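# Move the stray flask up, then shut both incubators

## Task

Take the one flask sitting separate from the rest inside the single incubator and put it on a shelf of the upper incubator (the higher unit of the two stacked ones). It must rest flat directly on that shelf, keep the face that was up still up, and not overhang the shelf's front edge at all. Afterwards close both incubators fully: every glass door completely shut with its latch rotated to horizontal, and every outer door completely shut. Failure conditions: any other flask not ending in its original incubator lying flat on a shelf, unstacked and the same face up; any flask touching the floor; any door of the single incubator or of the upper incubator being slammed while opening or closing; the robot toppling or finishing tilted.

## Robot and tools

Robot: an omnidirectional base with a column about 1.7 m high. A carriage slides on it (lift_m, 0 to 1 m) carrying two six-joint arms, left and right, each ending in a five-finger hand. The arm bases sit roughly 0.57 m + lift_m above the floor, with carriage parts hanging about 0.15 m lower. A hand point reaches about 0.78 m from its shoulder but only some 0.4 m below the arm base. Parked arm: joints 1-6 = 0, 0.05, 0.05, 1.45, 0, 0. Cameras: carriage_camera (fixed, looking ahead and somewhat downward), left_wrist_camera and right_wrist_camera (on the little-finger side of each wrist, aimed at the hand point). show_instructions displays reference pages, here a picture of the five-finger left hand.

Frames: the base frame has its origin on the floor below the base centre, x forward, y left, z up, in metres; left_hand and right_hand readings are hand points in this frame and tend to read higher than the true hand, especially at long reach. base_odometry is relative to where the base started, counts wheel turns only (slip counts as travel), heading in rad, left positive.

Tool move: every argument except cameras and blocking forms the action. base holds exactly one relative offset from the current base position: translate_m (forward +, -2 to 2 m), strafe_m (left +, -2 to 2 m) or rotate_rad (counter-clockwise +, -6.3 to 6.3). joints is a single dictionary covering both arms, keyed by name, with absolute targets: lift_m in metres; <side>_joint1_rad..joint6_rad in radians (joint1 -2.617 to 3.054, 0 ahead, + left; joint2 0 to 3.141, upper arm back-level at 0, vertical at 1.57, forward-level at 3.14; joint3 0 to 3.141, 0 folded, 3.14 straight; joint4 -1.57 to 1.57, + lifts fingertips; joint5 -1.57 to 1.57, + swings fingertips right; joint6 -2.094 to 2.094, hand roll). Hand keys <side>_hand_little, _ring, _middle, _index, _thumb_bend, _thumb_turn are absolute positions on a -1 (closed / thumb in front of palm) to +1 (open / thumb beside palm) scale. <side>_hand_force_limit (-1 to 1, about 0 to 10 N at the fingertip, 15 N for thumb motors) and <side>_hand_speed (-0.96 to 1) are settings; a closing motor halts when its load hits the limit. For a soft grip close at speed -0.94 or lower. Start values are force_limit 0, speed -0.8. speeds caps this action only: translate_m/strafe_m 0.02-0.5 m/s, rotate_rad 0.05-1.57 rad/s, lift_m 0.08-0.27 m/s. min_time_s (0.1-8 s) sets a minimum duration for arm motions; 2 or more keeps paths straighter, too short makes the arm whip and overshoot. An action is capped at 15 s, a move times out at 14 s. cameras picks images (list of names, "all", or []); blocking false returns quickly while motion continues. Unknown keys make a call invalid; out-of-range values get it refused, and a refusal or an unrequested stop cancels the rest of that reply's move, wait and finished_scene calls.

Other tools: wait(seconds 0-10, cameras) lets time pass and returns state; stop(cameras) brakes all running motions, which then hold and may keep pressing; zoom_image(camera, region [x0,y0,x1,y1], up to 504 px each side) enlarges part of the newest image; finished_scene ends the scene irreversibly.

Results: base_status and joint_status per motion: done, moving, off_target (rested away from target, may still push), contact_stop or time_out (target dropped, holds in place), not_followed (the arm-collision check withheld targets; recover by sending one arm its current readings with joint1 swung away, then the other), limit_stop_at_motor_heat. The move line gives the worst status. <side>_hand_stopped_by lists six words (little, ring, middle, index, thumb_bend, thumb_turn): moving, target, force, stalled, fault. <side>_<motor>_load_n is fingertip force in N; a lost grip shows as loads falling near 0. motor_effort is percent of maximum with the last action's peak in brackets; lift effort falling while lowering means a hand rests on something. Joint torques and motor temperatures are listed per arm. MOTOR HOT appears at 75 °C; at 100 °C that arm goes limp for 30-60 s, so park arms while thinking or driving, especially when loaded. on_its_own reports actions not commanded in the call.

Cautions: base contact detection ignores the arms, so driving can bend an arm against the incubator. Never drive away from something a hand grips firmly, such as a closed door handle; it can tip the robot. Keep the carriage low and arms close when possible; stretched or loaded arms, pushes, pulls and abrupt stops raise tipping risk. Arms have no contact stop and keep pressing. Do not let the two arms hit or squeeze each other, including fingers. Open and close doors slowly to avoid slams, do not drop or let flasks reach the floor, and back off about 0.2 m if the base gets stuck. Loose objects may occasionally be nudged by outside pushes. Thinking time advances the scene clock.

Each tool is called after "Request:" as name([rows], argument=value, ...), one row to a line, values as JSON.

Reference images:

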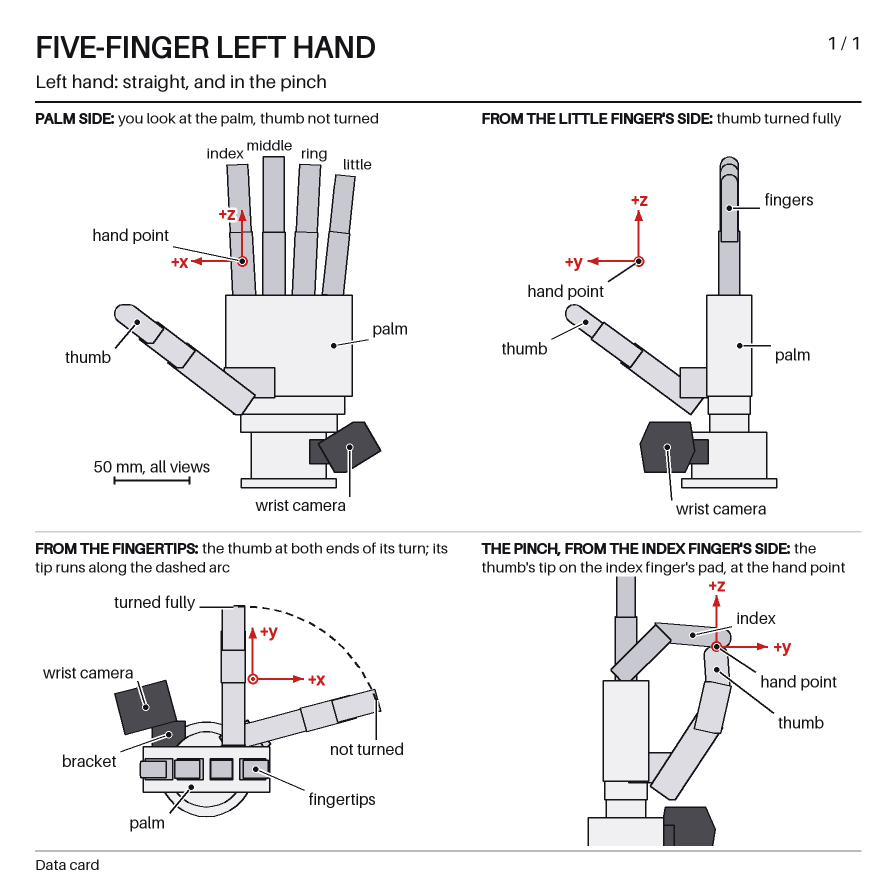

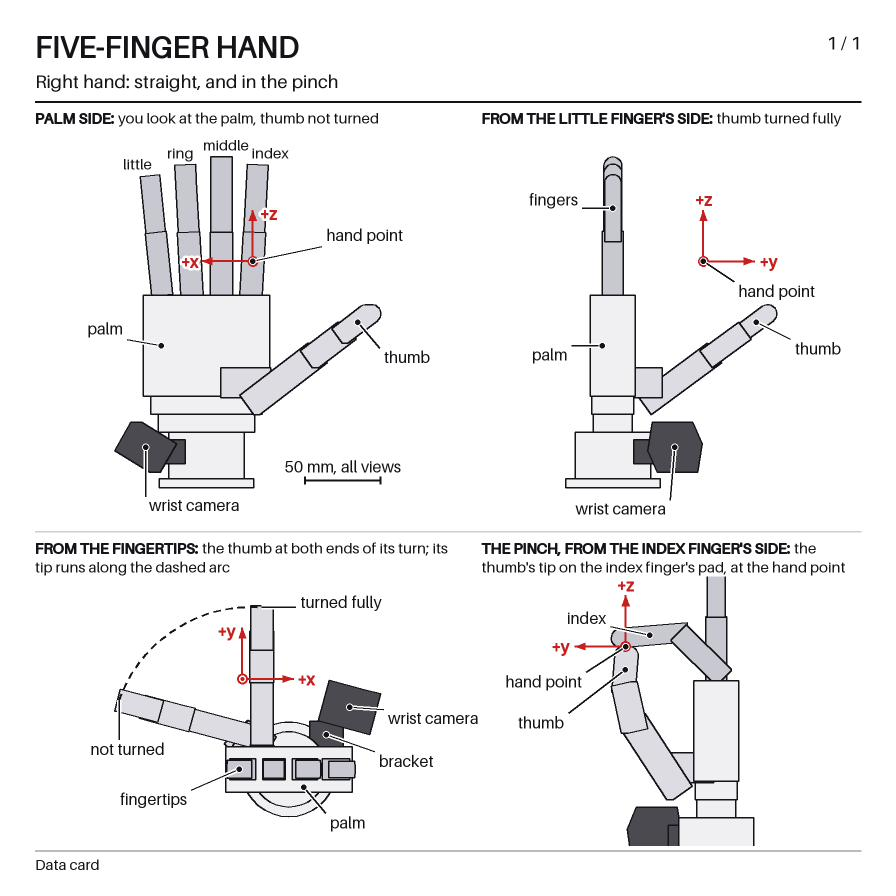

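## Session

Request:
move(cameras=["all"])

Scene clock: 0.00 s.
Joint torques (N m): no reading
Motor temperatures (°C): left_arm=[26 34 34 36 28 24] | right_arm=[28 40 40 36 25 25]
base_odometry: x=+0.000 y=+0.000 heading=+0.000
base_status: not commanded
joint_positions: lift_m=+0.300 left_joint1_rad=-0.010 left_joint2_rad=+0.036 left_joint3_rad=+0.031 left_joint4_rad=+1.472 left_joint5_rad=-0.004 left_joint6_rad=+0.031 right_joint1_rad=-0.018 right_joint2_rad=+0.040 right_joint3_rad=+0.053 right_joint4_rad=+1.399 right_joint5_rad=+0.006 right_joint6_rad=+0.030 left_hand_little=+1.000 left_hand_ring=+1.000 left_hand_middle=+1.000 left_hand_index=+1.000 left_hand_thumb_turn=+1.000 left_hand_thumb_bend=+1.000 left_hand_force_limit=+0.000 left_hand_speed=-0.800 right_hand_little=+1.000 right_hand_ring=+1.000 right_hand_middle=+1.000 right_hand_index=+1.000 right_hand_thumb_turn=+1.000 right_hand_thumb_bend=+1.000 right_hand_force_limit=+0.000 right_hand_speed=-0.800
joint_status: not commanded
left_hand_stopped_by: target,target,target,target,target,target
right_hand_stopped_by: target,target,target,target,target,target
left_little_load_n: 0.0
left_ring_load_n: 0.0
left_middle_load_n: 0.0
left_index_load_n: 0.0
left_thumb_bend_load_n: 0.0
left_thumb_turn_load_n: 0.0
right_little_load_n: 0.0
right_ring_load_n: 0.0
right_middle_load_n: 0.0
right_index_load_n: 0.0
right_thumb_bend_load_n: 0.0
right_thumb_turn_load_n: 0.0
motor_effort: lift_m=+32 drive_wheels=+0
left_hand: x=+0.3054 y=+0.2730 z=+1.2945 quat_wxyz=(+0.714, -0.038, +0.036, -0.699) (m; base frame)
right_hand: x=+0.3174 y=-0.2725 z=+1.2950 quat_wxyz=(+0.709, -0.052, +0.059, -0.701) (m; base frame)
pictures: carriage_camera, left_wrist_camera, right_wrist_camera

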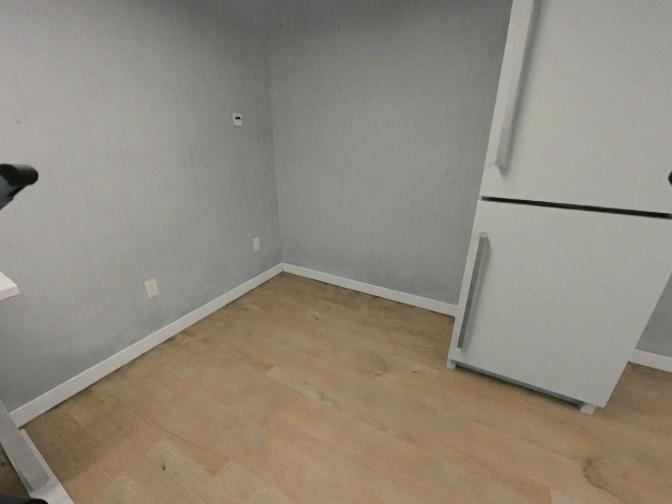

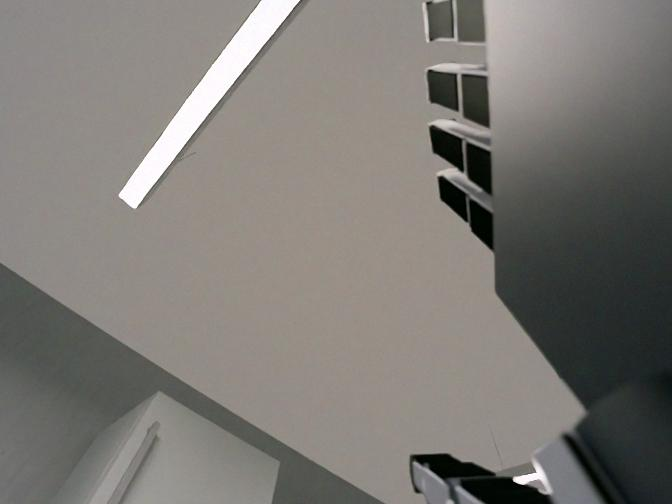

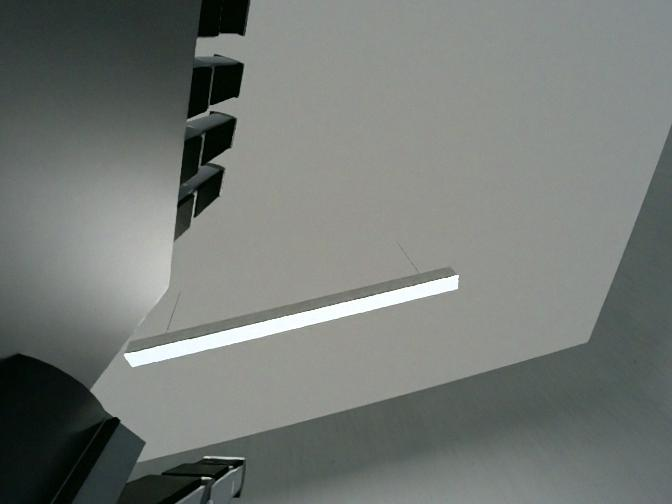

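Request:
move(base={"rotate_rad": 1.2}, cameras=["carriage_camera"])

Request:
move(base={"rotate_rad": 1.2}, cameras=["carriage_camera"])

Request:
move(base={"rotate_rad": 1.2}, cameras=["carriage_camera"])

Request:
move(base={"rotate_rad": 1.2}, cameras=["carriage_camera"])

Scene clock: 19.93 s.
Joint torques (N m): left_arm=[-0.21 3.47 5.2 -0.1 -0.08 -0.07] | right_arm=[0.03 3.6 6.16 0.11 0.06 -0.05]
move: done
base_odometry: x=+0.000 y=+0.000 heading=+1.200
base_status: done
joint_positions: lift_m=+0.300 left_joint1_rad=-0.010 left_joint2_rad=+0.036 left_joint3_rad=+0.031 left_joint4_rad=+1.472 left_joint5_rad=-0.005 left_joint6_rad=+0.031 right_joint1_rad=-0.018 right_joint2_rad=+0.040 right_joint3_rad=+0.053 right_joint4_rad=+1.399 right_joint5_rad=+0.006 right_joint6_rad=+0.030 left_hand_little=+1.000 left_hand_ring=+1.000 left_hand_middle=+1.000 left_hand_index=+1.000 left_hand_thumb_turn=+1.000 left_hand_thumb_bend=+1.000 left_hand_force_limit=+0.000 left_hand_speed=-0.800 right_hand_little=+1.000 right_hand_ring=+1.000 right_hand_middle=+1.000 right_hand_index=+1.000 right_hand_thumb_turn=+1.000 right_hand_thumb_bend=+1.000 right_hand_force_limit=+0.000 right_hand_speed=-0.800
joint_status: not commanded
left_hand_stopped_by: target,target,target,target,target,target
right_hand_stopped_by: target,target,target,target,target,target
left_little_load_n: 0.0
left_ring_load_n: -0.5
left_middle_load_n: 0.0
left_index_load_n: 0.0
left_thumb_bend_load_n: 0.0
left_thumb_turn_load_n: 0.0
right_little_load_n: 0.0
right_ring_load_n: 0.0
right_middle_load_n: 0.0
right_index_load_n: 0.0
right_thumb_bend_load_n: 0.0
right_thumb_turn_load_n: 0.0
motor_effort: lift_m=+32(33) drive_wheels=+5(16)
left_hand: x=+0.3054 y=+0.2731 z=+1.2945 quat_wxyz=(+0.714, -0.038, +0.036, -0.699) (m; base frame)
right_hand: x=+0.3174 y=-0.2725 z=+1.2950 quat_wxyz=(+0.709, -0.052, +0.059, -0.701) (m; base frame)
pictures: carriage_camera

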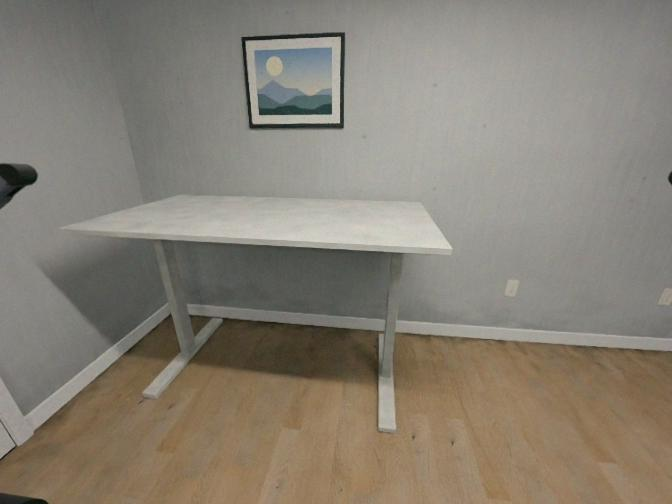

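Scene clock: 22.70 s.
Joint torques (N m): left_arm=[-0.23 3.48 5.2 -0.1 -0.08 -0.07] | right_arm=[0.03 3.62 6.16 0.11 0.06 -0.05]
move: done
base_odometry: x=+0.000 y=+0.000 heading=+2.399
base_status: done
joint_positions: lift_m=+0.300 left_joint1_rad=-0.010 left_joint2_rad=+0.036 left_joint3_rad=+0.031 left_joint4_rad=+1.472 left_joint5_rad=-0.005 left_joint6_rad=+0.031 right_joint1_rad=-0.018 right_joint2_rad=+0.040 right_joint3_rad=+0.053 right_joint4_rad=+1.399 right_joint5_rad=+0.006 right_joint6_rad=+0.030 left_hand_little=+1.000 left_hand_ring=+1.000 left_hand_middle=+1.000 left_hand_index=+1.000 left_hand_thumb_turn=+1.000 left_hand_thumb_bend=+1.000 left_hand_force_limit=+0.000 left_hand_speed=-0.800 right_hand_little=+1.000 right_hand_ring=+1.000 right_hand_middle=+1.000 right_hand_index=+1.000 right_hand_thumb_turn=+1.000 right_hand_thumb_bend=+1.000 right_hand_force_limit=+0.000 right_hand_speed=-0.800
joint_status: not commanded
left_hand_stopped_by: target,target,target,target,target,target
right_hand_stopped_by: target,target,target,target,target,target
left_little_load_n: -0.5
left_ring_load_n: 0.0
left_middle_load_n: 0.0
left_index_load_n: 0.0
left_thumb_bend_load_n: 0.0
left_thumb_turn_load_n: 0.0
right_little_load_n: 0.0
right_ring_load_n: 0.0
right_middle_load_n: 0.0
right_index_load_n: -0.5
right_thumb_bend_load_n: 0.0
right_thumb_turn_load_n: 0.0
motor_effort: lift_m=+32(33) drive_wheels=+5(14)
left_hand: x=+0.3054 y=+0.2732 z=+1.2945 quat_wxyz=(+0.714, -0.038, +0.036, -0.699) (m; base frame)
right_hand: x=+0.3174 y=-0.2725 z=+1.2950 quat_wxyz=(+0.709, -0.052, +0.059, -0.701) (m; base frame)
pictures: carriage_camera

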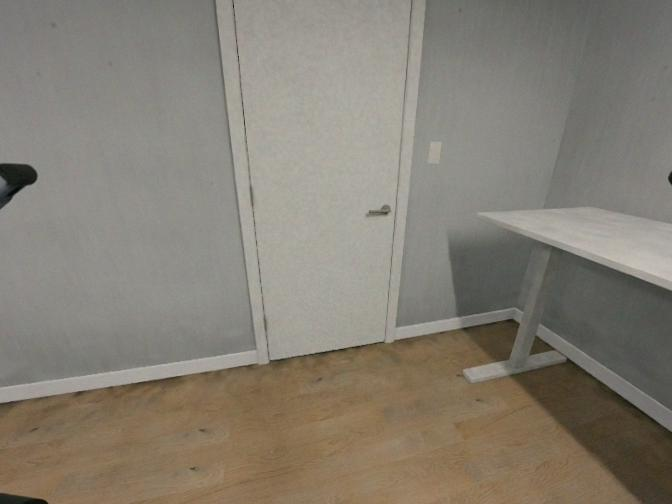

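Scene clock: 25.47 s.
Joint torques (N m): left_arm=[-0.23 3.47 5.2 -0.1 -0.07 -0.07] | right_arm=[0.02 3.6 6.17 0.11 0.06 -0.05]
move: done
base_odometry: x=+0.000 y=+0.000 heading=-2.684
base_status: done
joint_positions: lift_m=+0.300 left_joint1_rad=-0.010 left_joint2_rad=+0.036 left_joint3_rad=+0.031 left_joint4_rad=+1.472 left_joint5_rad=-0.006 left_joint6_rad=+0.031 right_joint1_rad=-0.018 right_joint2_rad=+0.040 right_joint3_rad=+0.053 right_joint4_rad=+1.399 right_joint5_rad=+0.006 right_joint6_rad=+0.030 left_hand_little=+1.000 left_hand_ring=+1.000 left_hand_middle=+1.000 left_hand_index=+1.000 left_hand_thumb_turn=+1.000 left_hand_thumb_bend=+1.000 left_hand_force_limit=+0.000 left_hand_speed=-0.800 right_hand_little=+1.000 right_hand_ring=+1.000 right_hand_middle=+1.000 right_hand_index=+1.000 right_hand_thumb_turn=+1.000 right_hand_thumb_bend=+1.000 right_hand_force_limit=+0.000 right_hand_speed=-0.800
joint_status: not commanded
left_hand_stopped_by: target,target,target,target,target,target
right_hand_stopped_by: target,target,target,target,target,target
left_little_load_n: 0.0
left_ring_load_n: 0.0
left_middle_load_n: 0.0
left_index_load_n: 0.0
left_thumb_bend_load_n: 0.0
left_thumb_turn_load_n: 0.0
right_little_load_n: 0.0
right_ring_load_n: 0.0
right_middle_load_n: 0.0
right_index_load_n: 0.0
right_thumb_bend_load_n: 0.0
right_thumb_turn_load_n: 0.0
motor_effort: lift_m=+33(33) drive_wheels=+5(14)
left_hand: x=+0.3054 y=+0.2733 z=+1.2945 quat_wxyz=(+0.714, -0.038, +0.036, -0.699) (m; base frame)
right_hand: x=+0.3174 y=-0.2725 z=+1.2950 quat_wxyz=(+0.709, -0.052, +0.059, -0.701) (m; base frame)
pictures: carriage_camera

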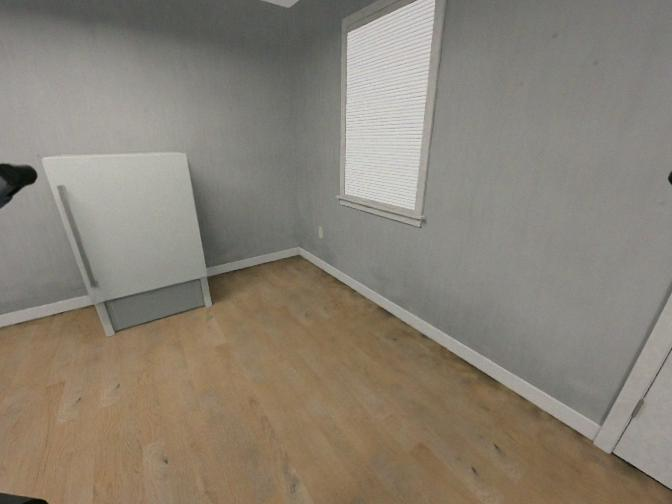

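Scene clock: 28.23 s.
Joint torques (N m): left_arm=[-0.23 3.48 5.22 -0.1 -0.07 -0.07] | right_arm=[0.02 3.6 6.16 0.11 0.07 -0.05]
move: done
base_odometry: x=+0.000 y=+0.000 heading=-1.484
base_status: done
joint_positions: lift_m=+0.300 left_joint1_rad=-0.010 left_joint2_rad=+0.036 left_joint3_rad=+0.031 left_joint4_rad=+1.472 left_joint5_rad=-0.006 left_joint6_rad=+0.031 right_joint1_rad=-0.018 right_joint2_rad=+0.040 right_joint3_rad=+0.053 right_joint4_rad=+1.399 right_joint5_rad=+0.007 right_joint6_rad=+0.030 left_hand_little=+1.000 left_hand_ring=+1.000 left_hand_middle=+1.000 left_hand_index=+1.000 left_hand_thumb_turn=+1.000 left_hand_thumb_bend=+1.000 left_hand_force_limit=+0.000 left_hand_speed=-0.800 right_hand_little=+1.000 right_hand_ring=+1.000 right_hand_middle=+1.000 right_hand_index=+1.000 right_hand_thumb_turn=+1.000 right_hand_thumb_bend=+1.000 right_hand_force_limit=+0.000 right_hand_speed=-0.800
joint_status: not commanded
left_hand_stopped_by: target,target,target,target,target,target
right_hand_stopped_by: target,target,target,target,target,target
left_little_load_n: 0.0
left_ring_load_n: -0.5
left_middle_load_n: 0.0
left_index_load_n: 0.0
left_thumb_bend_load_n: 0.0
left_thumb_turn_load_n: 0.0
right_little_load_n: 0.0
right_ring_load_n: 0.0
right_middle_load_n: 0.0
right_index_load_n: 0.0
right_thumb_bend_load_n: 0.0
right_thumb_turn_load_n: 0.0
motor_effort: lift_m=+33(33) drive_wheels=+5(13)
left_hand: x=+0.3054 y=+0.2733 z=+1.2945 quat_wxyz=(+0.714, -0.038, +0.036, -0.699) (m; base frame)
right_hand: x=+0.3174 y=-0.2726 z=+1.2950 quat_wxyz=(+0.709, -0.052, +0.060, -0.701) (m; base frame)
pictures: carriage_camera

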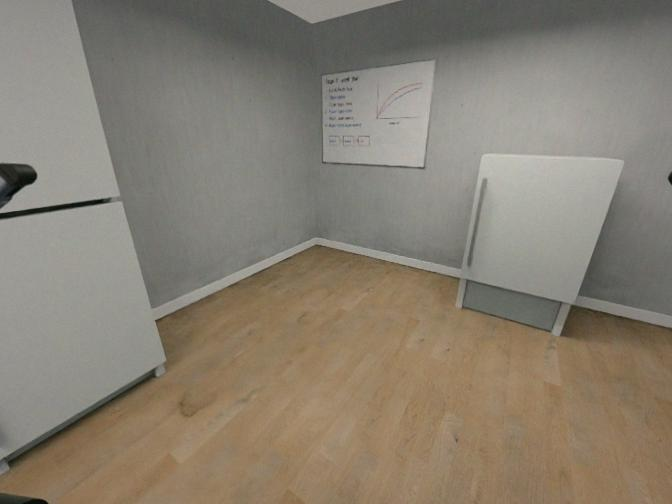

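Request:
move(base={"rotate_rad": -0.57}, cameras=["carriage_camera"])

Request:
move(base={"translate_m": 1.1}, cameras=["carriage_camera"])

Scene clock: 65.77 s.
Joint torques (N m): left_arm=[-0.21 3.48 5.22 -0.1 -0.07 -0.07] | right_arm=[0.03 3.6 6.15 0.11 0.06 -0.05]
move: done
base_odometry: x=+0.000 y=+0.000 heading=-2.053
base_status: done
joint_positions: lift_m=+0.300 left_joint1_rad=-0.010 left_joint2_rad=+0.036 left_joint3_rad=+0.031 left_joint4_rad=+1.472 left_joint5_rad=-0.006 left_joint6_rad=+0.031 right_joint1_rad=-0.018 right_joint2_rad=+0.040 right_joint3_rad=+0.053 right_joint4_rad=+1.399 right_joint5_rad=+0.007 right_joint6_rad=+0.030 left_hand_little=+1.000 left_hand_ring=+1.000 left_hand_middle=+1.000 left_hand_index=+1.000 left_hand_thumb_turn=+1.000 left_hand_thumb_bend=+1.000 left_hand_force_limit=+0.000 left_hand_speed=-0.800 right_hand_little=+1.000 right_hand_ring=+1.000 right_hand_middle=+1.000 right_hand_index=+1.000 right_hand_thumb_turn=+1.000 right_hand_thumb_bend=+1.000 right_hand_force_limit=+0.000 right_hand_speed=-0.800
joint_status: not commanded
left_hand_stopped_by: target,target,target,target,target,target
right_hand_stopped_by: target,target,target,target,target,target
left_little_load_n: 0.0
left_ring_load_n: 0.0
left_middle_load_n: 0.0
left_index_load_n: 0.0
left_thumb_bend_load_n: 0.0
left_thumb_turn_load_n: 0.0
right_little_load_n: 0.0
right_ring_load_n: 0.0
right_middle_load_n: 0.0
right_index_load_n: -0.5
right_thumb_bend_load_n: 0.0
right_thumb_turn_load_n: 0.0
motor_effort: lift_m=+32(33) drive_wheels=+7(14)
left_hand: x=+0.3054 y=+0.2733 z=+1.2945 quat_wxyz=(+0.714, -0.038, +0.036, -0.699) (m; base frame)
right_hand: x=+0.3174 y=-0.2726 z=+1.2950 quat_wxyz=(+0.709, -0.052, +0.060, -0.701) (m; base frame)
pictures: carriage_camera

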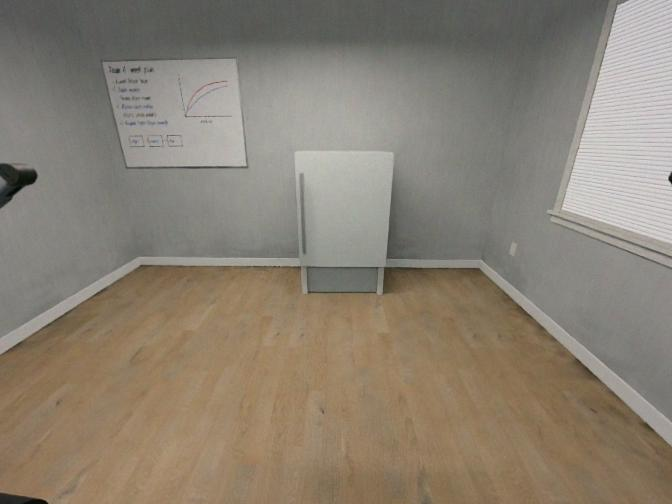

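Scene clock: 70.33 s.
Joint torques (N m): left_arm=[-0.23 3.59 5.22 -0.01 -0.07 -0.07] | right_arm=[0.02 3.6 6.16 0.11 0.06 -0.05]
move: done
base_odometry: x=-0.511 y=-0.974 heading=-2.054
base_status: done
joint_positions: lift_m=+0.300 left_joint1_rad=-0.010 left_joint2_rad=+0.036 left_joint3_rad=+0.031 left_joint4_rad=+1.470 left_joint5_rad=-0.006 left_joint6_rad=+0.031 right_joint1_rad=-0.018 right_joint2_rad=+0.040 right_joint3_rad=+0.053 right_joint4_rad=+1.399 right_joint5_rad=+0.007 right_joint6_rad=+0.030 left_hand_little=+1.000 left_hand_ring=+1.000 left_hand_middle=+1.000 left_hand_index=+1.000 left_hand_thumb_turn=+1.000 left_hand_thumb_bend=+1.000 left_hand_force_limit=+0.000 left_hand_speed=-0.800 right_hand_little=+1.000 right_hand_ring=+1.000 right_hand_middle=+1.000 right_hand_index=+1.000 right_hand_thumb_turn=+1.000 right_hand_thumb_bend=+1.000 right_hand_force_limit=+0.000 right_hand_speed=-0.800
joint_status: not commanded
left_hand_stopped_by: target,target,target,target,target,target
right_hand_stopped_by: target,target,target,target,target,target
left_little_load_n: 0.0
left_ring_load_n: 0.0
left_middle_load_n: 0.0
left_index_load_n: 0.0
left_thumb_bend_load_n: 0.0
left_thumb_turn_load_n: 0.0
right_little_load_n: 0.0
right_ring_load_n: 0.0
right_middle_load_n: 0.0
right_index_load_n: 0.0
right_thumb_bend_load_n: 0.0
right_thumb_turn_load_n: 0.0
motor_effort: lift_m=+32(33) drive_wheels=-3(17)
left_hand: x=+0.3058 y=+0.2733 z=+1.2944 quat_wxyz=(+0.714, -0.038, +0.036, -0.699) (m; base frame)
right_hand: x=+0.3174 y=-0.2726 z=+1.2950 quat_wxyz=(+0.709, -0.052, +0.060, -0.701) (m; base frame)
pictures: carriage_camera

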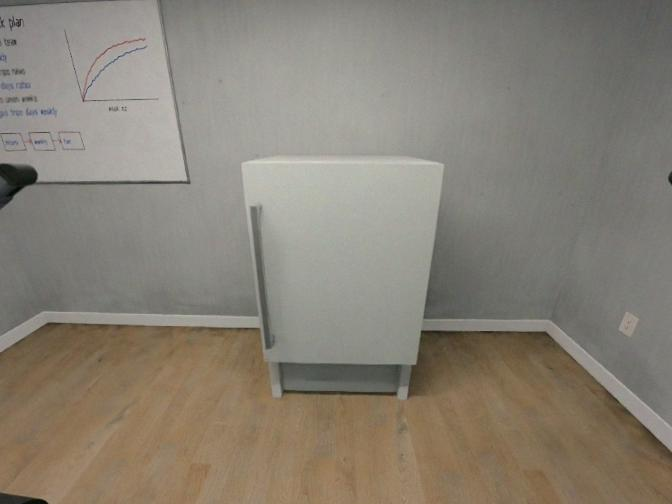

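Request:
move(joints={"left_joint1_rad":0,"left_joint2_rad":1.0,"left_joint3_rad":1.0,"left_joint4_rad":0.0,"left_joint5_rad":0,"left_joint6_rad":0,"right_joint1_rad":0,"right_joint2_rad":1.0,"right_joint3_rad":1.0,"right_joint4_rad":0.0,"right_joint5_rad":0,"right_joint6_rad":0}, min_time_s=3)

Request:
move(joints={"left_joint2_rad":1.0,"left_joint3_rad":1.0,"left_joint4_rad":1.0,"right_joint2_rad":1.0,"right_joint3_rad":1.0,"right_joint4_rad":0.0,"right_joint5_rad":0.8}, min_time_s=2)

Request:
move(joints={"left_joint2_rad":1.0,"left_joint3_rad":1.8,"left_joint4_rad":-0.8,"right_joint2_rad":1.57,"right_joint3_rad":1.57,"right_joint4_rad":0.0,"right_joint5_rad":0}, min_time_s=2, cameras=["all"])

Scene clock: 151.90 s.
Joint torques (N m): left_arm=[0.34 -1.51 9.09 2.16 0 -0.16] | right_arm=[0.53 -1.98 10.58 1.83 0 -0.19]
Motor temperatures (°C): left_arm=[25 32 37 29 27 24] | right_arm=[27 38 41 30 24 24]
move: done
base_odometry: x=-0.511 y=-0.974 heading=-2.054
base_status: not commanded
joint_positions: lift_m=+0.300 left_joint1_rad=-0.006 left_joint2_rad=+0.994 left_joint3_rad=+0.973 left_joint4_rad=+0.015 left_joint5_rad=-0.006 left_joint6_rad=+0.009 right_joint1_rad=-0.005 right_joint2_rad=+0.991 right_joint3_rad=+0.972 right_joint4_rad=+0.025 right_joint5_rad=+0.007 right_joint6_rad=+0.015 left_hand_little=+1.000 left_hand_ring=+1.000 left_hand_middle=+1.000 left_hand_index=+1.000 left_hand_thumb_turn=+1.000 left_hand_thumb_bend=+1.000 left_hand_force_limit=+0.000 left_hand_speed=-0.800 right_hand_little=+1.000 right_hand_ring=+1.000 right_hand_middle=+1.000 right_hand_index=+1.000 right_hand_thumb_turn=+1.000 right_hand_thumb_bend=+1.000 right_hand_force_limit=+0.000 right_hand_speed=-0.800
joint_status: all done
left_hand_stopped_by: target,target,target,target,target,target
right_hand_stopped_by: target,target,target,target,target,target
left_little_load_n: 0.0
left_ring_load_n: -0.5
left_middle_load_n: 0.0
left_index_load_n: 0.0
left_thumb_bend_load_n: 0.0
left_thumb_turn_load_n: 0.0
right_little_load_n: 0.0
right_ring_load_n: 0.0
right_middle_load_n: 0.0
right_index_load_n: 0.0
right_thumb_bend_load_n: 0.0
right_thumb_turn_load_n: 0.0
motor_effort: lift_m=+32(33) drive_wheels=-3(4)
left_hand: x=+0.6056 y=+0.2704 z=+1.1794 quat_wxyz=(+0.500, -0.499, +0.504, -0.496) (m; base frame)
right_hand: x=+0.6060 y=-0.2737 z=+1.1838 quat_wxyz=(+0.502, -0.492, +0.505, -0.501) (m; base frame)
pictures: none

Scene clock: 154.27 s.
Joint torques (N m): left_arm=[0.36 -0.62 8.09 1.27 -0.01 -0.15] | right_arm=[0.53 -1.72 10.29 1.59 0.18 -0.19]
move: done
base_odometry: x=-0.511 y=-0.974 heading=-2.054
base_status: not commanded
joint_positions: lift_m=+0.300 left_joint1_rad=-0.006 left_joint2_rad=+0.994 left_joint3_rad=+0.973 left_joint4_rad=+0.984 left_joint5_rad=-0.006 left_joint6_rad=+0.009 right_joint1_rad=-0.005 right_joint2_rad=+0.991 right_joint3_rad=+0.972 right_joint4_rad=+0.023 right_joint5_rad=+0.791 right_joint6_rad=+0.015 left_hand_little=+1.000 left_hand_ring=+1.000 left_hand_middle=+1.000 left_hand_index=+1.000 left_hand_thumb_turn=+1.000 left_hand_thumb_bend=+1.000 left_hand_force_limit=+0.000 left_hand_speed=-0.800 right_hand_little=+1.000 right_hand_ring=+1.000 right_hand_middle=+1.000 right_hand_index=+1.000 right_hand_thumb_turn=+1.000 right_hand_thumb_bend=+1.000 right_hand_force_limit=+0.000 right_hand_speed=-0.800
joint_status: all done
left_hand_stopped_by: target,target,target,target,target,target
right_hand_stopped_by: target,target,target,target,target,target
left_little_load_n: 0.0
left_ring_load_n: 0.0
left_middle_load_n: 0.0
left_index_load_n: 0.0
left_thumb_bend_load_n: 0.0
left_thumb_turn_load_n: 0.0
right_little_load_n: 0.0
right_ring_load_n: 0.0
right_middle_load_n: 0.0
right_index_load_n: 0.0
right_thumb_bend_load_n: 0.0
right_thumb_turn_load_n: 0.0
motor_effort: lift_m=+32(33) drive_wheels=-3(3)
left_hand: x=+0.5405 y=+0.2708 z=+1.4275 quat_wxyz=(+0.676, -0.212, +0.211, -0.673) (m; base frame)
right_hand: x=+0.5698 y=-0.4197 z=+1.1831 quat_wxyz=(+0.273, -0.261, +0.656, -0.653) (m; base frame)
pictures: none

Scene clock: 156.73 s.
Joint torques (N m): left_arm=[0.32 0.83 5.94 2.06 -0.01 -0.15] | right_arm=[0.54 -6.45 10.54 1.9 -0.02 -0.18]
move: done
base_odometry: x=-0.511 y=-0.974 heading=-2.054
base_status: not commanded
joint_positions: lift_m=+0.300 left_joint1_rad=-0.006 left_joint2_rad=+0.994 left_joint3_rad=+1.781 left_joint4_rad=-0.785 left_joint5_rad=-0.005 left_joint6_rad=+0.009 right_joint1_rad=-0.005 right_joint2_rad=+1.553 right_joint3_rad=+1.542 right_joint4_rad=+0.017 right_joint5_rad=+0.009 right_joint6_rad=+0.014 left_hand_little=+1.000 left_hand_ring=+1.000 left_hand_middle=+1.000 left_hand_index=+1.000 left_hand_thumb_turn=+1.000 left_hand_thumb_bend=+1.000 left_hand_force_limit=+0.000 left_hand_speed=-0.800 right_hand_little=+1.000 right_hand_ring=+1.000 right_hand_middle=+1.000 right_hand_index=+1.000 right_hand_thumb_turn=+1.000 right_hand_thumb_bend=+1.000 right_hand_force_limit=+0.000 right_hand_speed=-0.800
joint_status: all done
left_hand_stopped_by: target,target,target,target,target,target
right_hand_stopped_by: target,target,target,target,target,target
left_little_load_n: 0.0
left_ring_load_n: 0.0
left_middle_load_n: 0.0
left_index_load_n: 0.0
left_thumb_bend_load_n: 0.0
left_thumb_turn_load_n: -0.5
right_little_load_n: 0.0
right_ring_load_n: 0.0
right_middle_load_n: 0.0
right_index_load_n: 0.0
right_thumb_bend_load_n: 0.0
right_thumb_turn_load_n: -0.5
motor_effort: lift_m=+32(33) drive_wheels=+2(3)
left_hand: x=+0.4905 y=+0.2712 z=+1.3429 quat_wxyz=(+0.503, -0.497, +0.502, -0.498) (m; base frame)
right_hand: x=+0.7457 y=-0.2750 z=+1.2288 quat_wxyz=(+0.502, -0.491, +0.506, -0.502) (m; base frame)
pictures: carriage_camera, left_wrist_camera, right_wrist_camera
camera_calibration:
left_wrist_camera: T_world_to_cam=[[-0.0344317, -0.263421, 0.964066, -1.20376], [-0.481594, -0.840879, -0.246962, 0.801793], [0.875718, -0.472792, -0.0979092, -0.0597348], [0, 0, 0, 1]] pos_world=[0.397002, 0.328873, 1.35267]
right_wrist_camera: T_world_to_cam=[[-0.0212033, -0.285828, -0.958046, 1.10987], [-0.44994, 0.858463, -0.24616, 0.880678], [0.892807, 0.425844, -0.146808, -0.249257], [0, 0, 0, 1]] pos_world=[0.642323, -0.332654, 1.2435]

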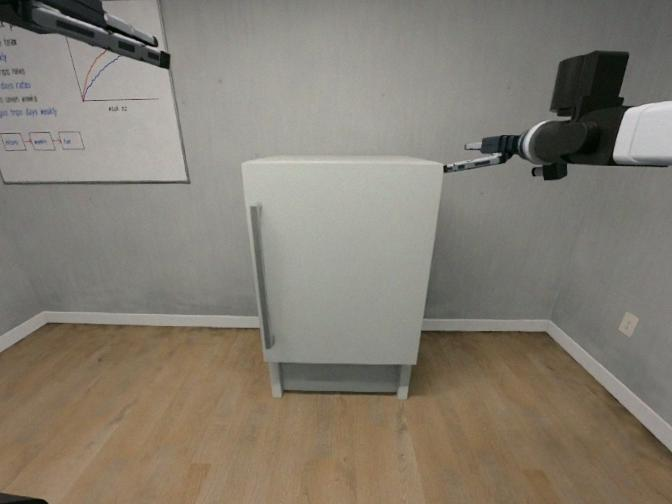

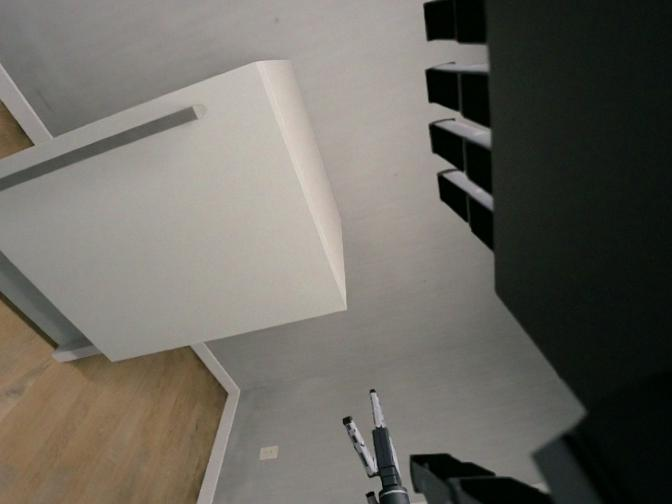

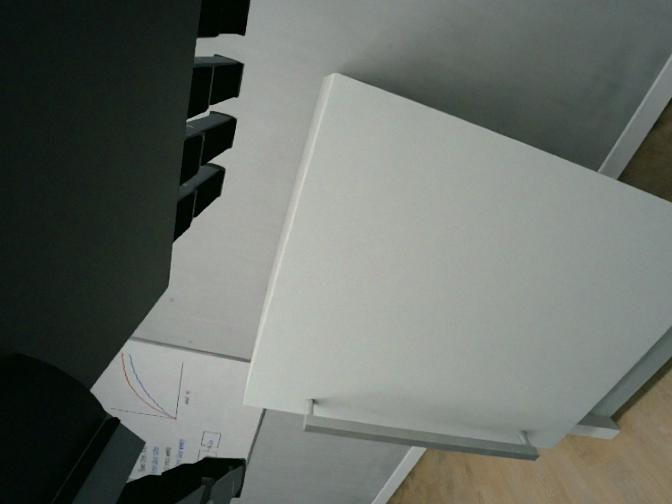

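Request:
zoom_image(camera="right_wrist_camera", region=[280, 350, 620, 500])

Request:
zoom_image(camera="carriage_camera", region=[220, 150, 460, 400])

Scaled by 1.482.

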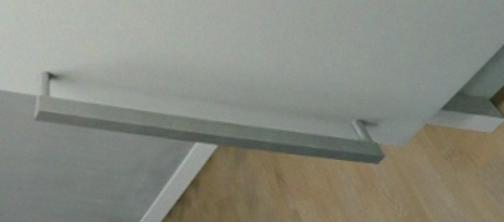

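Scaled by 2.016.

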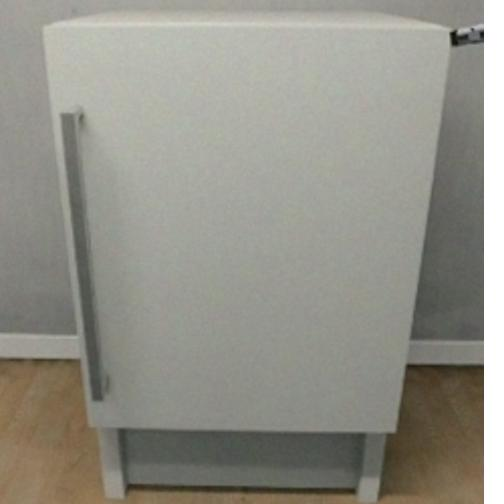

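Request:
move(joints={"lift_m":0.05,"left_joint1_rad":0.3,"left_joint2_rad":0.8,"left_joint3_rad":0.5,"left_joint4_rad":0.3,"left_joint5_rad":0.3,"left_joint6_rad":-1.57,"right_joint1_rad":0,"right_joint2_rad":0.05,"right_joint3_rad":0.05,"right_joint4_rad":1.45,"right_joint5_rad":0,"right_joint6_rad":0,"left_hand_thumb_turn":0.0}, min_time_s=3, cameras=["all"])

Scene clock: 267.07 s.
Joint torques (N m): left_arm=[0.27 -1.61 5.86 2.43 0.04 -0.19] | right_arm=[0.55 2.62 4.86 0.22 -0.01 -0.19]
Motor temperatures (°C): left_arm=[25 30 38 37 27 23] | right_arm=[26 38 49 35 24 24]
move: done
base_odometry: x=-0.511 y=-0.974 heading=-2.054
base_status: not commanded
joint_positions: lift_m=+0.050 left_joint1_rad=+0.294 left_joint2_rad=+0.808 left_joint3_rad=+0.511 left_joint4_rad=+0.284 left_joint5_rad=+0.291 left_joint6_rad=-1.560 right_joint1_rad=-0.005 right_joint2_rad=+0.061 right_joint3_rad=+0.063 right_joint4_rad=+1.433 right_joint5_rad=+0.008 right_joint6_rad=+0.014 left_hand_little=+1.000 left_hand_ring=+1.000 left_hand_middle=+1.000 left_hand_index=+1.000 left_hand_thumb_turn=+0.000 left_hand_thumb_bend=+1.000 left_hand_force_limit=+0.000 left_hand_speed=-0.800 right_hand_little=+1.000 right_hand_ring=+1.000 right_hand_middle=+1.000 right_hand_index=+1.000 right_hand_thumb_turn=+1.000 right_hand_thumb_bend=+1.000 right_hand_force_limit=+0.000 right_hand_speed=-0.800
joint_status: all done
left_hand_stopped_by: target,target,target,target,target,target
right_hand_stopped_by: target,target,target,target,target,target
left_little_load_n: 0.0
left_ring_load_n: 0.0
left_middle_load_n: 0.0
left_index_load_n: 0.0
left_thumb_bend_load_n: 0.0
left_thumb_turn_load_n: 0.0
right_little_load_n: 0.0
right_ring_load_n: 0.0
right_middle_load_n: 0.0
right_index_load_n: 0.0
right_thumb_bend_load_n: 0.0
right_thumb_turn_load_n: 0.0
motor_effort: lift_m=+32(33) drive_wheels=-3(4)
left_hand: x=+0.5667 y=+0.2897 z=+0.9191 quat_wxyz=(+0.004, -0.711, +0.001, -0.703) (m; base frame)
right_hand: x=+0.3127 y=-0.2724 z=+1.0502 quat_wxyz=(+0.708, -0.045, +0.051, -0.703) (m; base frame)
pictures: carriage_camera, left_wrist_camera, right_wrist_camera
camera_calibration:
carriage_camera: T_world_to_cam=[[0.0544311, -0.998517, 0.000581901, -0.00973572], [-0.372741, -0.0208594, -0.927701, 0.999243], [0.926338, 0.0502789, -0.373323, 0.252895], [0, 0, 0, 1]] pos_world=[0.138722, -0.00159292, 1.02142]
left_wrist_camera: T_world_to_cam=[[-0.0324918, 0.964394, 0.262465, -0.499569], [-0.470301, -0.246467, 0.847391, -0.435007], [0.881908, -0.0959043, 0.461564, -0.786162], [0, 0, 0, 1]] pos_world=[0.472506, 0.29917, 0.862604]
right_wrist_camera: T_world_to_cam=[[0.943997, -0.291414, -0.154751, -0.216644], [0.183989, 0.854227, -0.486255, 0.69244], [0.273894, 0.43055, 0.860005, -0.752442], [0, 0, 0, 1]] pos_world=[0.283199, -0.33067, 0.95028]

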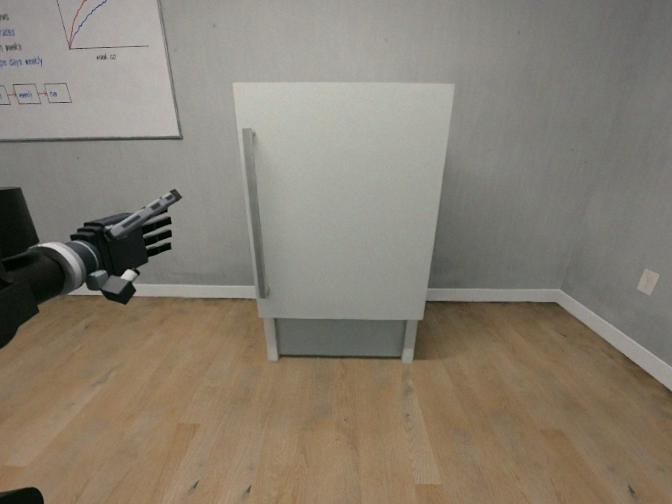

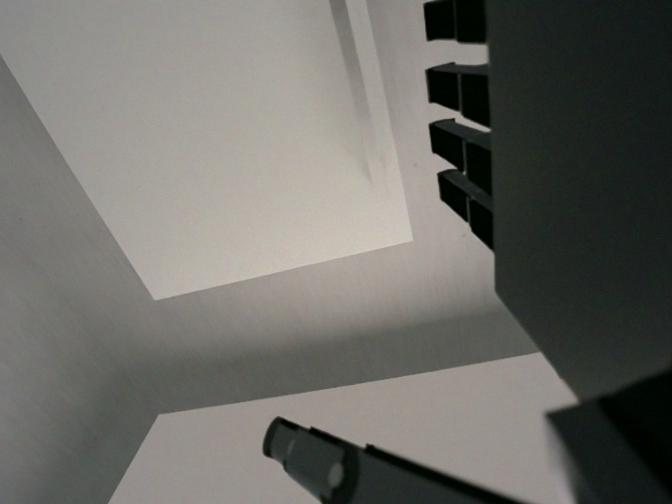

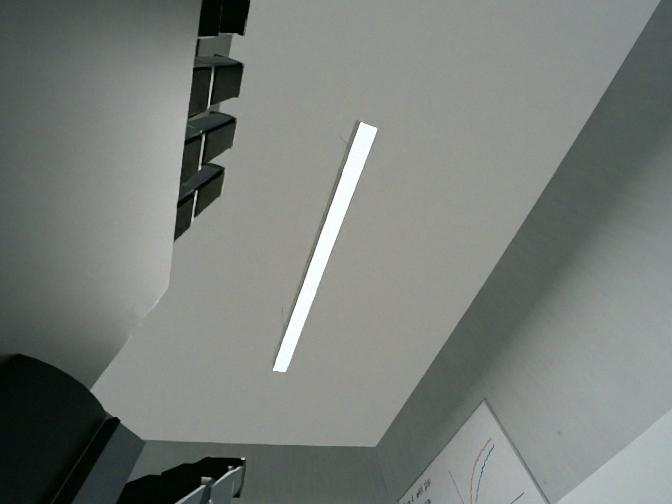

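Request:
move(base={"strafe_m": 0.06}, joints={"left_joint1_rad":0.45,"left_joint5_rad":0.45,"left_hand_thumb_turn":1.0,"left_hand_index":0.0,"left_hand_middle":0.0,"left_hand_ring":0.0,"left_hand_little":0.0}, speeds={"strafe_m": 0.1})

Request:
move(base={"translate_m": 0.4}, speeds={"translate_m": 0.2}, cameras=["carriage_camera","left_wrist_camera"])

Scene clock: 303.40 s.
Joint torques (N m): left_arm=[0.16 -1.54 5.81 2.29 0.04 -0.17] | right_arm=[0.49 2.61 4.86 0.21 0.01 -0.19]
Motor temperatures (°C): left_arm=[24 30 36 42 27 23] | right_arm=[26 37 43 31 24 23]
move: done
base_odometry: x=-0.458 y=-1.002 heading=-2.054
base_status: done
joint_positions: lift_m=+0.050 left_joint1_rad=+0.446 left_joint2_rad=+0.808 left_joint3_rad=+0.511 left_joint4_rad=+0.287 left_joint5_rad=+0.443 left_joint6_rad=-1.562 right_joint1_rad=-0.005 right_joint2_rad=+0.061 right_joint3_rad=+0.063 right_joint4_rad=+1.434 right_joint5_rad=+0.005 right_joint6_rad=+0.014 left_hand_little=+0.000 left_hand_ring=+0.000 left_hand_middle=+0.000 left_hand_index=+0.000 left_hand_thumb_turn=+1.000 left_hand_thumb_bend=+1.000 left_hand_force_limit=+0.000 left_hand_speed=-0.800 right_hand_little=+1.000 right_hand_ring=+1.000 right_hand_middle=+1.000 right_hand_index=+1.000 right_hand_thumb_turn=+1.000 right_hand_thumb_bend=+1.000 right_hand_force_limit=+0.000 right_hand_speed=-0.800
joint_status: all done
left_hand_stopped_by: target,target,target,target,target,target
right_hand_stopped_by: target,target,target,target,target,target
left_little_load_n: 0.0
left_ring_load_n: 0.0
left_middle_load_n: 0.0
left_index_load_n: 0.0
left_thumb_bend_load_n: 0.0
left_thumb_turn_load_n: 0.0
right_little_load_n: 0.0
right_ring_load_n: 0.0
right_middle_load_n: -0.5
right_index_load_n: 0.0
right_thumb_bend_load_n: 0.0
right_thumb_turn_load_n: 0.0
motor_effort: lift_m=+33(33) drive_wheels=-3(14)
left_hand: x=+0.5577 y=+0.3128 z=+0.9201 quat_wxyz=(+0.003, -0.710, +0.000, -0.704) (m; base frame)
right_hand: x=+0.3122 y=-0.2718 z=+1.0503 quat_wxyz=(+0.709, -0.045, +0.050, -0.702) (m; base frame)
pictures: none

Scene clock: 306.57 s.
Joint torques (N m): left_arm=[0.17 -1.63 5.81 2.27 0.03 -0.17] | right_arm=[0.47 2.63 4.89 0.15 0.01 -0.18]
move: done
base_odometry: x=-0.644 y=-1.356 heading=-2.054
base_status: done
joint_positions: lift_m=+0.050 left_joint1_rad=+0.446 left_joint2_rad=+0.806 left_joint3_rad=+0.511 left_joint4_rad=+0.288 left_joint5_rad=+0.443 left_joint6_rad=-1.562 right_joint1_rad=-0.005 right_joint2_rad=+0.061 right_joint3_rad=+0.063 right_joint4_rad=+1.438 right_joint5_rad=+0.005 right_joint6_rad=+0.014 left_hand_little=+0.000 left_hand_ring=+0.000 left_hand_middle=+0.000 left_hand_index=+0.000 left_hand_thumb_turn=+1.000 left_hand_thumb_bend=+1.000 left_hand_force_limit=+0.000 left_hand_speed=-0.800 right_hand_little=+1.000 right_hand_ring=+1.000 right_hand_middle=+1.000 right_hand_index=+1.000 right_hand_thumb_turn=+1.000 right_hand_thumb_bend=+1.000 right_hand_force_limit=+0.000 right_hand_speed=-0.800
joint_status: not commanded
left_hand_stopped_by: target,target,target,target,target,target
right_hand_stopped_by: target,target,target,target,target,target
left_little_load_n: 0.0
left_ring_load_n: 0.0
left_middle_load_n: 0.0
left_index_load_n: 0.0
left_thumb_bend_load_n: 0.0
left_thumb_turn_load_n: 0.0
right_little_load_n: 0.0
right_ring_load_n: 0.0
right_middle_load_n: 0.0
right_index_load_n: 0.0
right_thumb_bend_load_n: 0.0
right_thumb_turn_load_n: 0.0
motor_effort: lift_m=+33(33) drive_wheels=-4(12)
left_hand: x=+0.5574 y=+0.3126 z=+0.9208 quat_wxyz=(+0.003, -0.709, +0.001, -0.705) (m; base frame)
right_hand: x=+0.3112 y=-0.2718 z=+1.0507 quat_wxyz=(+0.709, -0.044, +0.048, -0.702) (m; base frame)
pictures: carriage_camera, left_wrist_camera
camera_calibration:
carriage_camera: T_world_to_cam=[[0.0544311, -0.998517, 0.000581901, -0.00973572], [-0.372741, -0.0208594, -0.927701, 0.999243], [0.926338, 0.0502789, -0.373323, 0.252895], [0, 0, 0, 1]] pos_world=[0.138722, -0.00159292, 1.02142]
left_wrist_camera: T_world_to_cam=[[-0.0332262, 0.964904, 0.260493, -0.520265], [-0.475176, -0.244546, 0.845225, -0.431105], [0.879263, -0.0956963, 0.466624, -0.779676], [0, 0, 0, 1]] pos_world=[0.463404, 0.321969, 0.863722]

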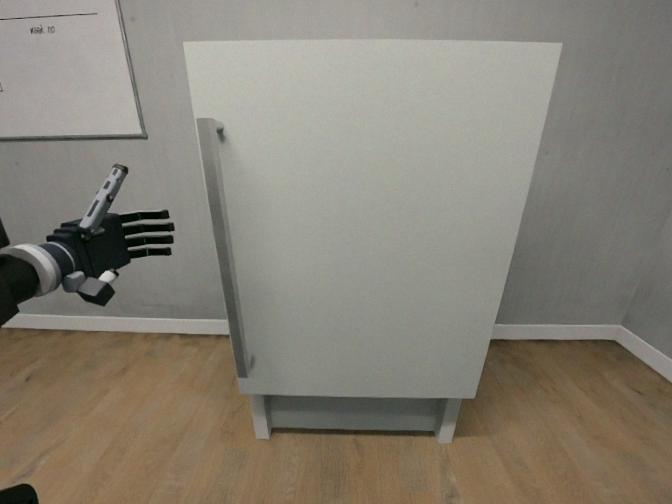

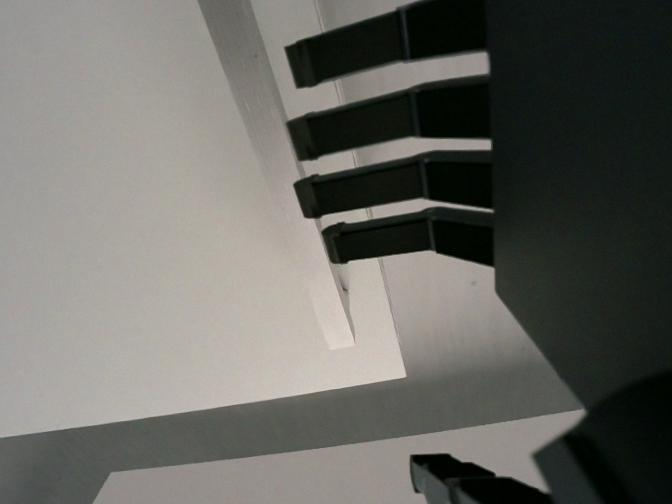

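Request:
move(base={"translate_m": 0.10}, speeds={"translate_m": 0.1}, cameras=["carriage_camera","left_wrist_camera"])

Scene clock: 331.07 s.
Joint torques (N m): left_arm=[0.17 -1.1 5.81 2.26 0.03 -0.17] | right_arm=[0.47 2.62 4.82 0.14 0.02 -0.18]
move: done
base_odometry: x=-0.690 y=-1.445 heading=-2.053
base_status: done
joint_positions: lift_m=+0.050 left_joint1_rad=+0.446 left_joint2_rad=+0.805 left_joint3_rad=+0.511 left_joint4_rad=+0.288 left_joint5_rad=+0.443 left_joint6_rad=-1.562 right_joint1_rad=-0.005 right_joint2_rad=+0.061 right_joint3_rad=+0.063 right_joint4_rad=+1.439 right_joint5_rad=+0.004 right_joint6_rad=+0.014 left_hand_little=+0.000 left_hand_ring=+0.000 left_hand_middle=+0.000 left_hand_index=+0.000 left_hand_thumb_turn=+1.000 left_hand_thumb_bend=+1.000 left_hand_force_limit=+0.000 left_hand_speed=-0.800 right_hand_little=+1.000 right_hand_ring=+1.000 right_hand_middle=+1.000 right_hand_index=+1.000 right_hand_thumb_turn=+1.000 right_hand_thumb_bend=+1.000 right_hand_force_limit=+0.000 right_hand_speed=-0.800
joint_status: not commanded
left_hand_stopped_by: target,target,target,target,target,target
right_hand_stopped_by: target,target,target,target,target,target
left_little_load_n: 0.0
left_ring_load_n: 0.0
left_middle_load_n: 0.0
left_index_load_n: 0.0
left_thumb_bend_load_n: 0.0
left_thumb_turn_load_n: 0.0
right_little_load_n: 0.0
right_ring_load_n: 0.0
right_middle_load_n: 0.0
right_index_load_n: 0.0
right_thumb_bend_load_n: 0.0
right_thumb_turn_load_n: 0.0
motor_effort: lift_m=+33(33) drive_wheels=-4(12)
left_hand: x=+0.5570 y=+0.3124 z=+0.9213 quat_wxyz=(+0.003, -0.709, +0.001, -0.705) (m; base frame)
right_hand: x=+0.3109 y=-0.2717 z=+1.0507 quat_wxyz=(+0.709, -0.044, +0.048, -0.702) (m; base frame)
pictures: carriage_camera, left_wrist_camera
camera_calibration:
carriage_camera: T_world_to_cam=[[0.0544311, -0.998517, 0.000581901, -0.00973572], [-0.372741, -0.0208594, -0.927701, 0.999243], [0.926338, 0.0502789, -0.373323, 0.252895], [0, 0, 0, 1]] pos_world=[0.138722, -0.00159292, 1.02142]
left_wrist_camera: T_world_to_cam=[[-0.0333226, 0.964701, 0.261232, -0.520807], [-0.476725, -0.245068, 0.844201, -0.429794], [0.878421, -0.0964046, 0.468063, -0.780321], [0, 0, 0, 1]] pos_world=[0.463203, 0.321868, 0.864123]

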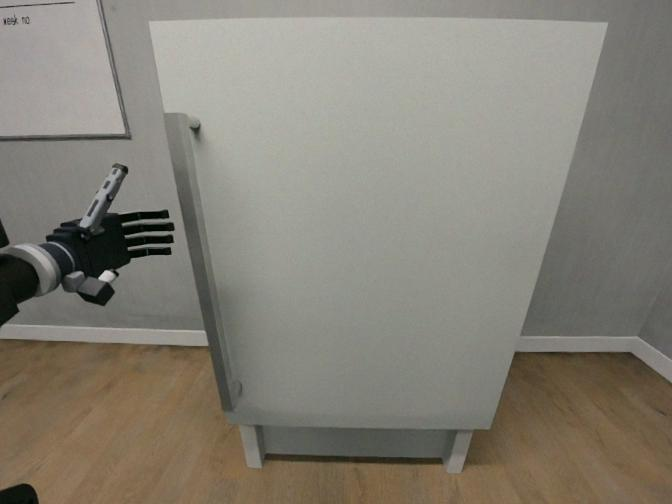

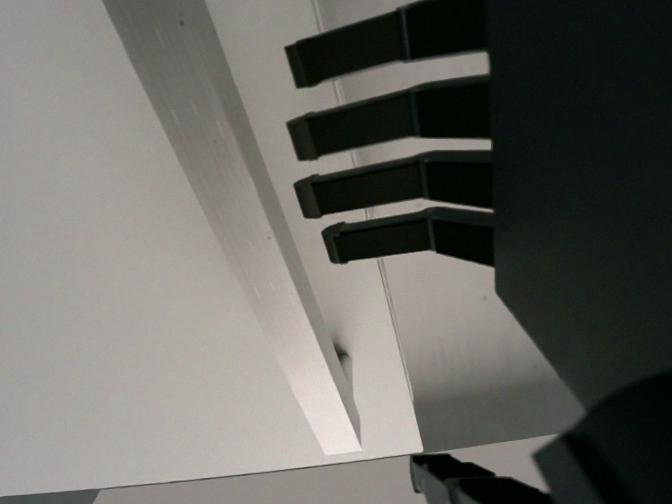

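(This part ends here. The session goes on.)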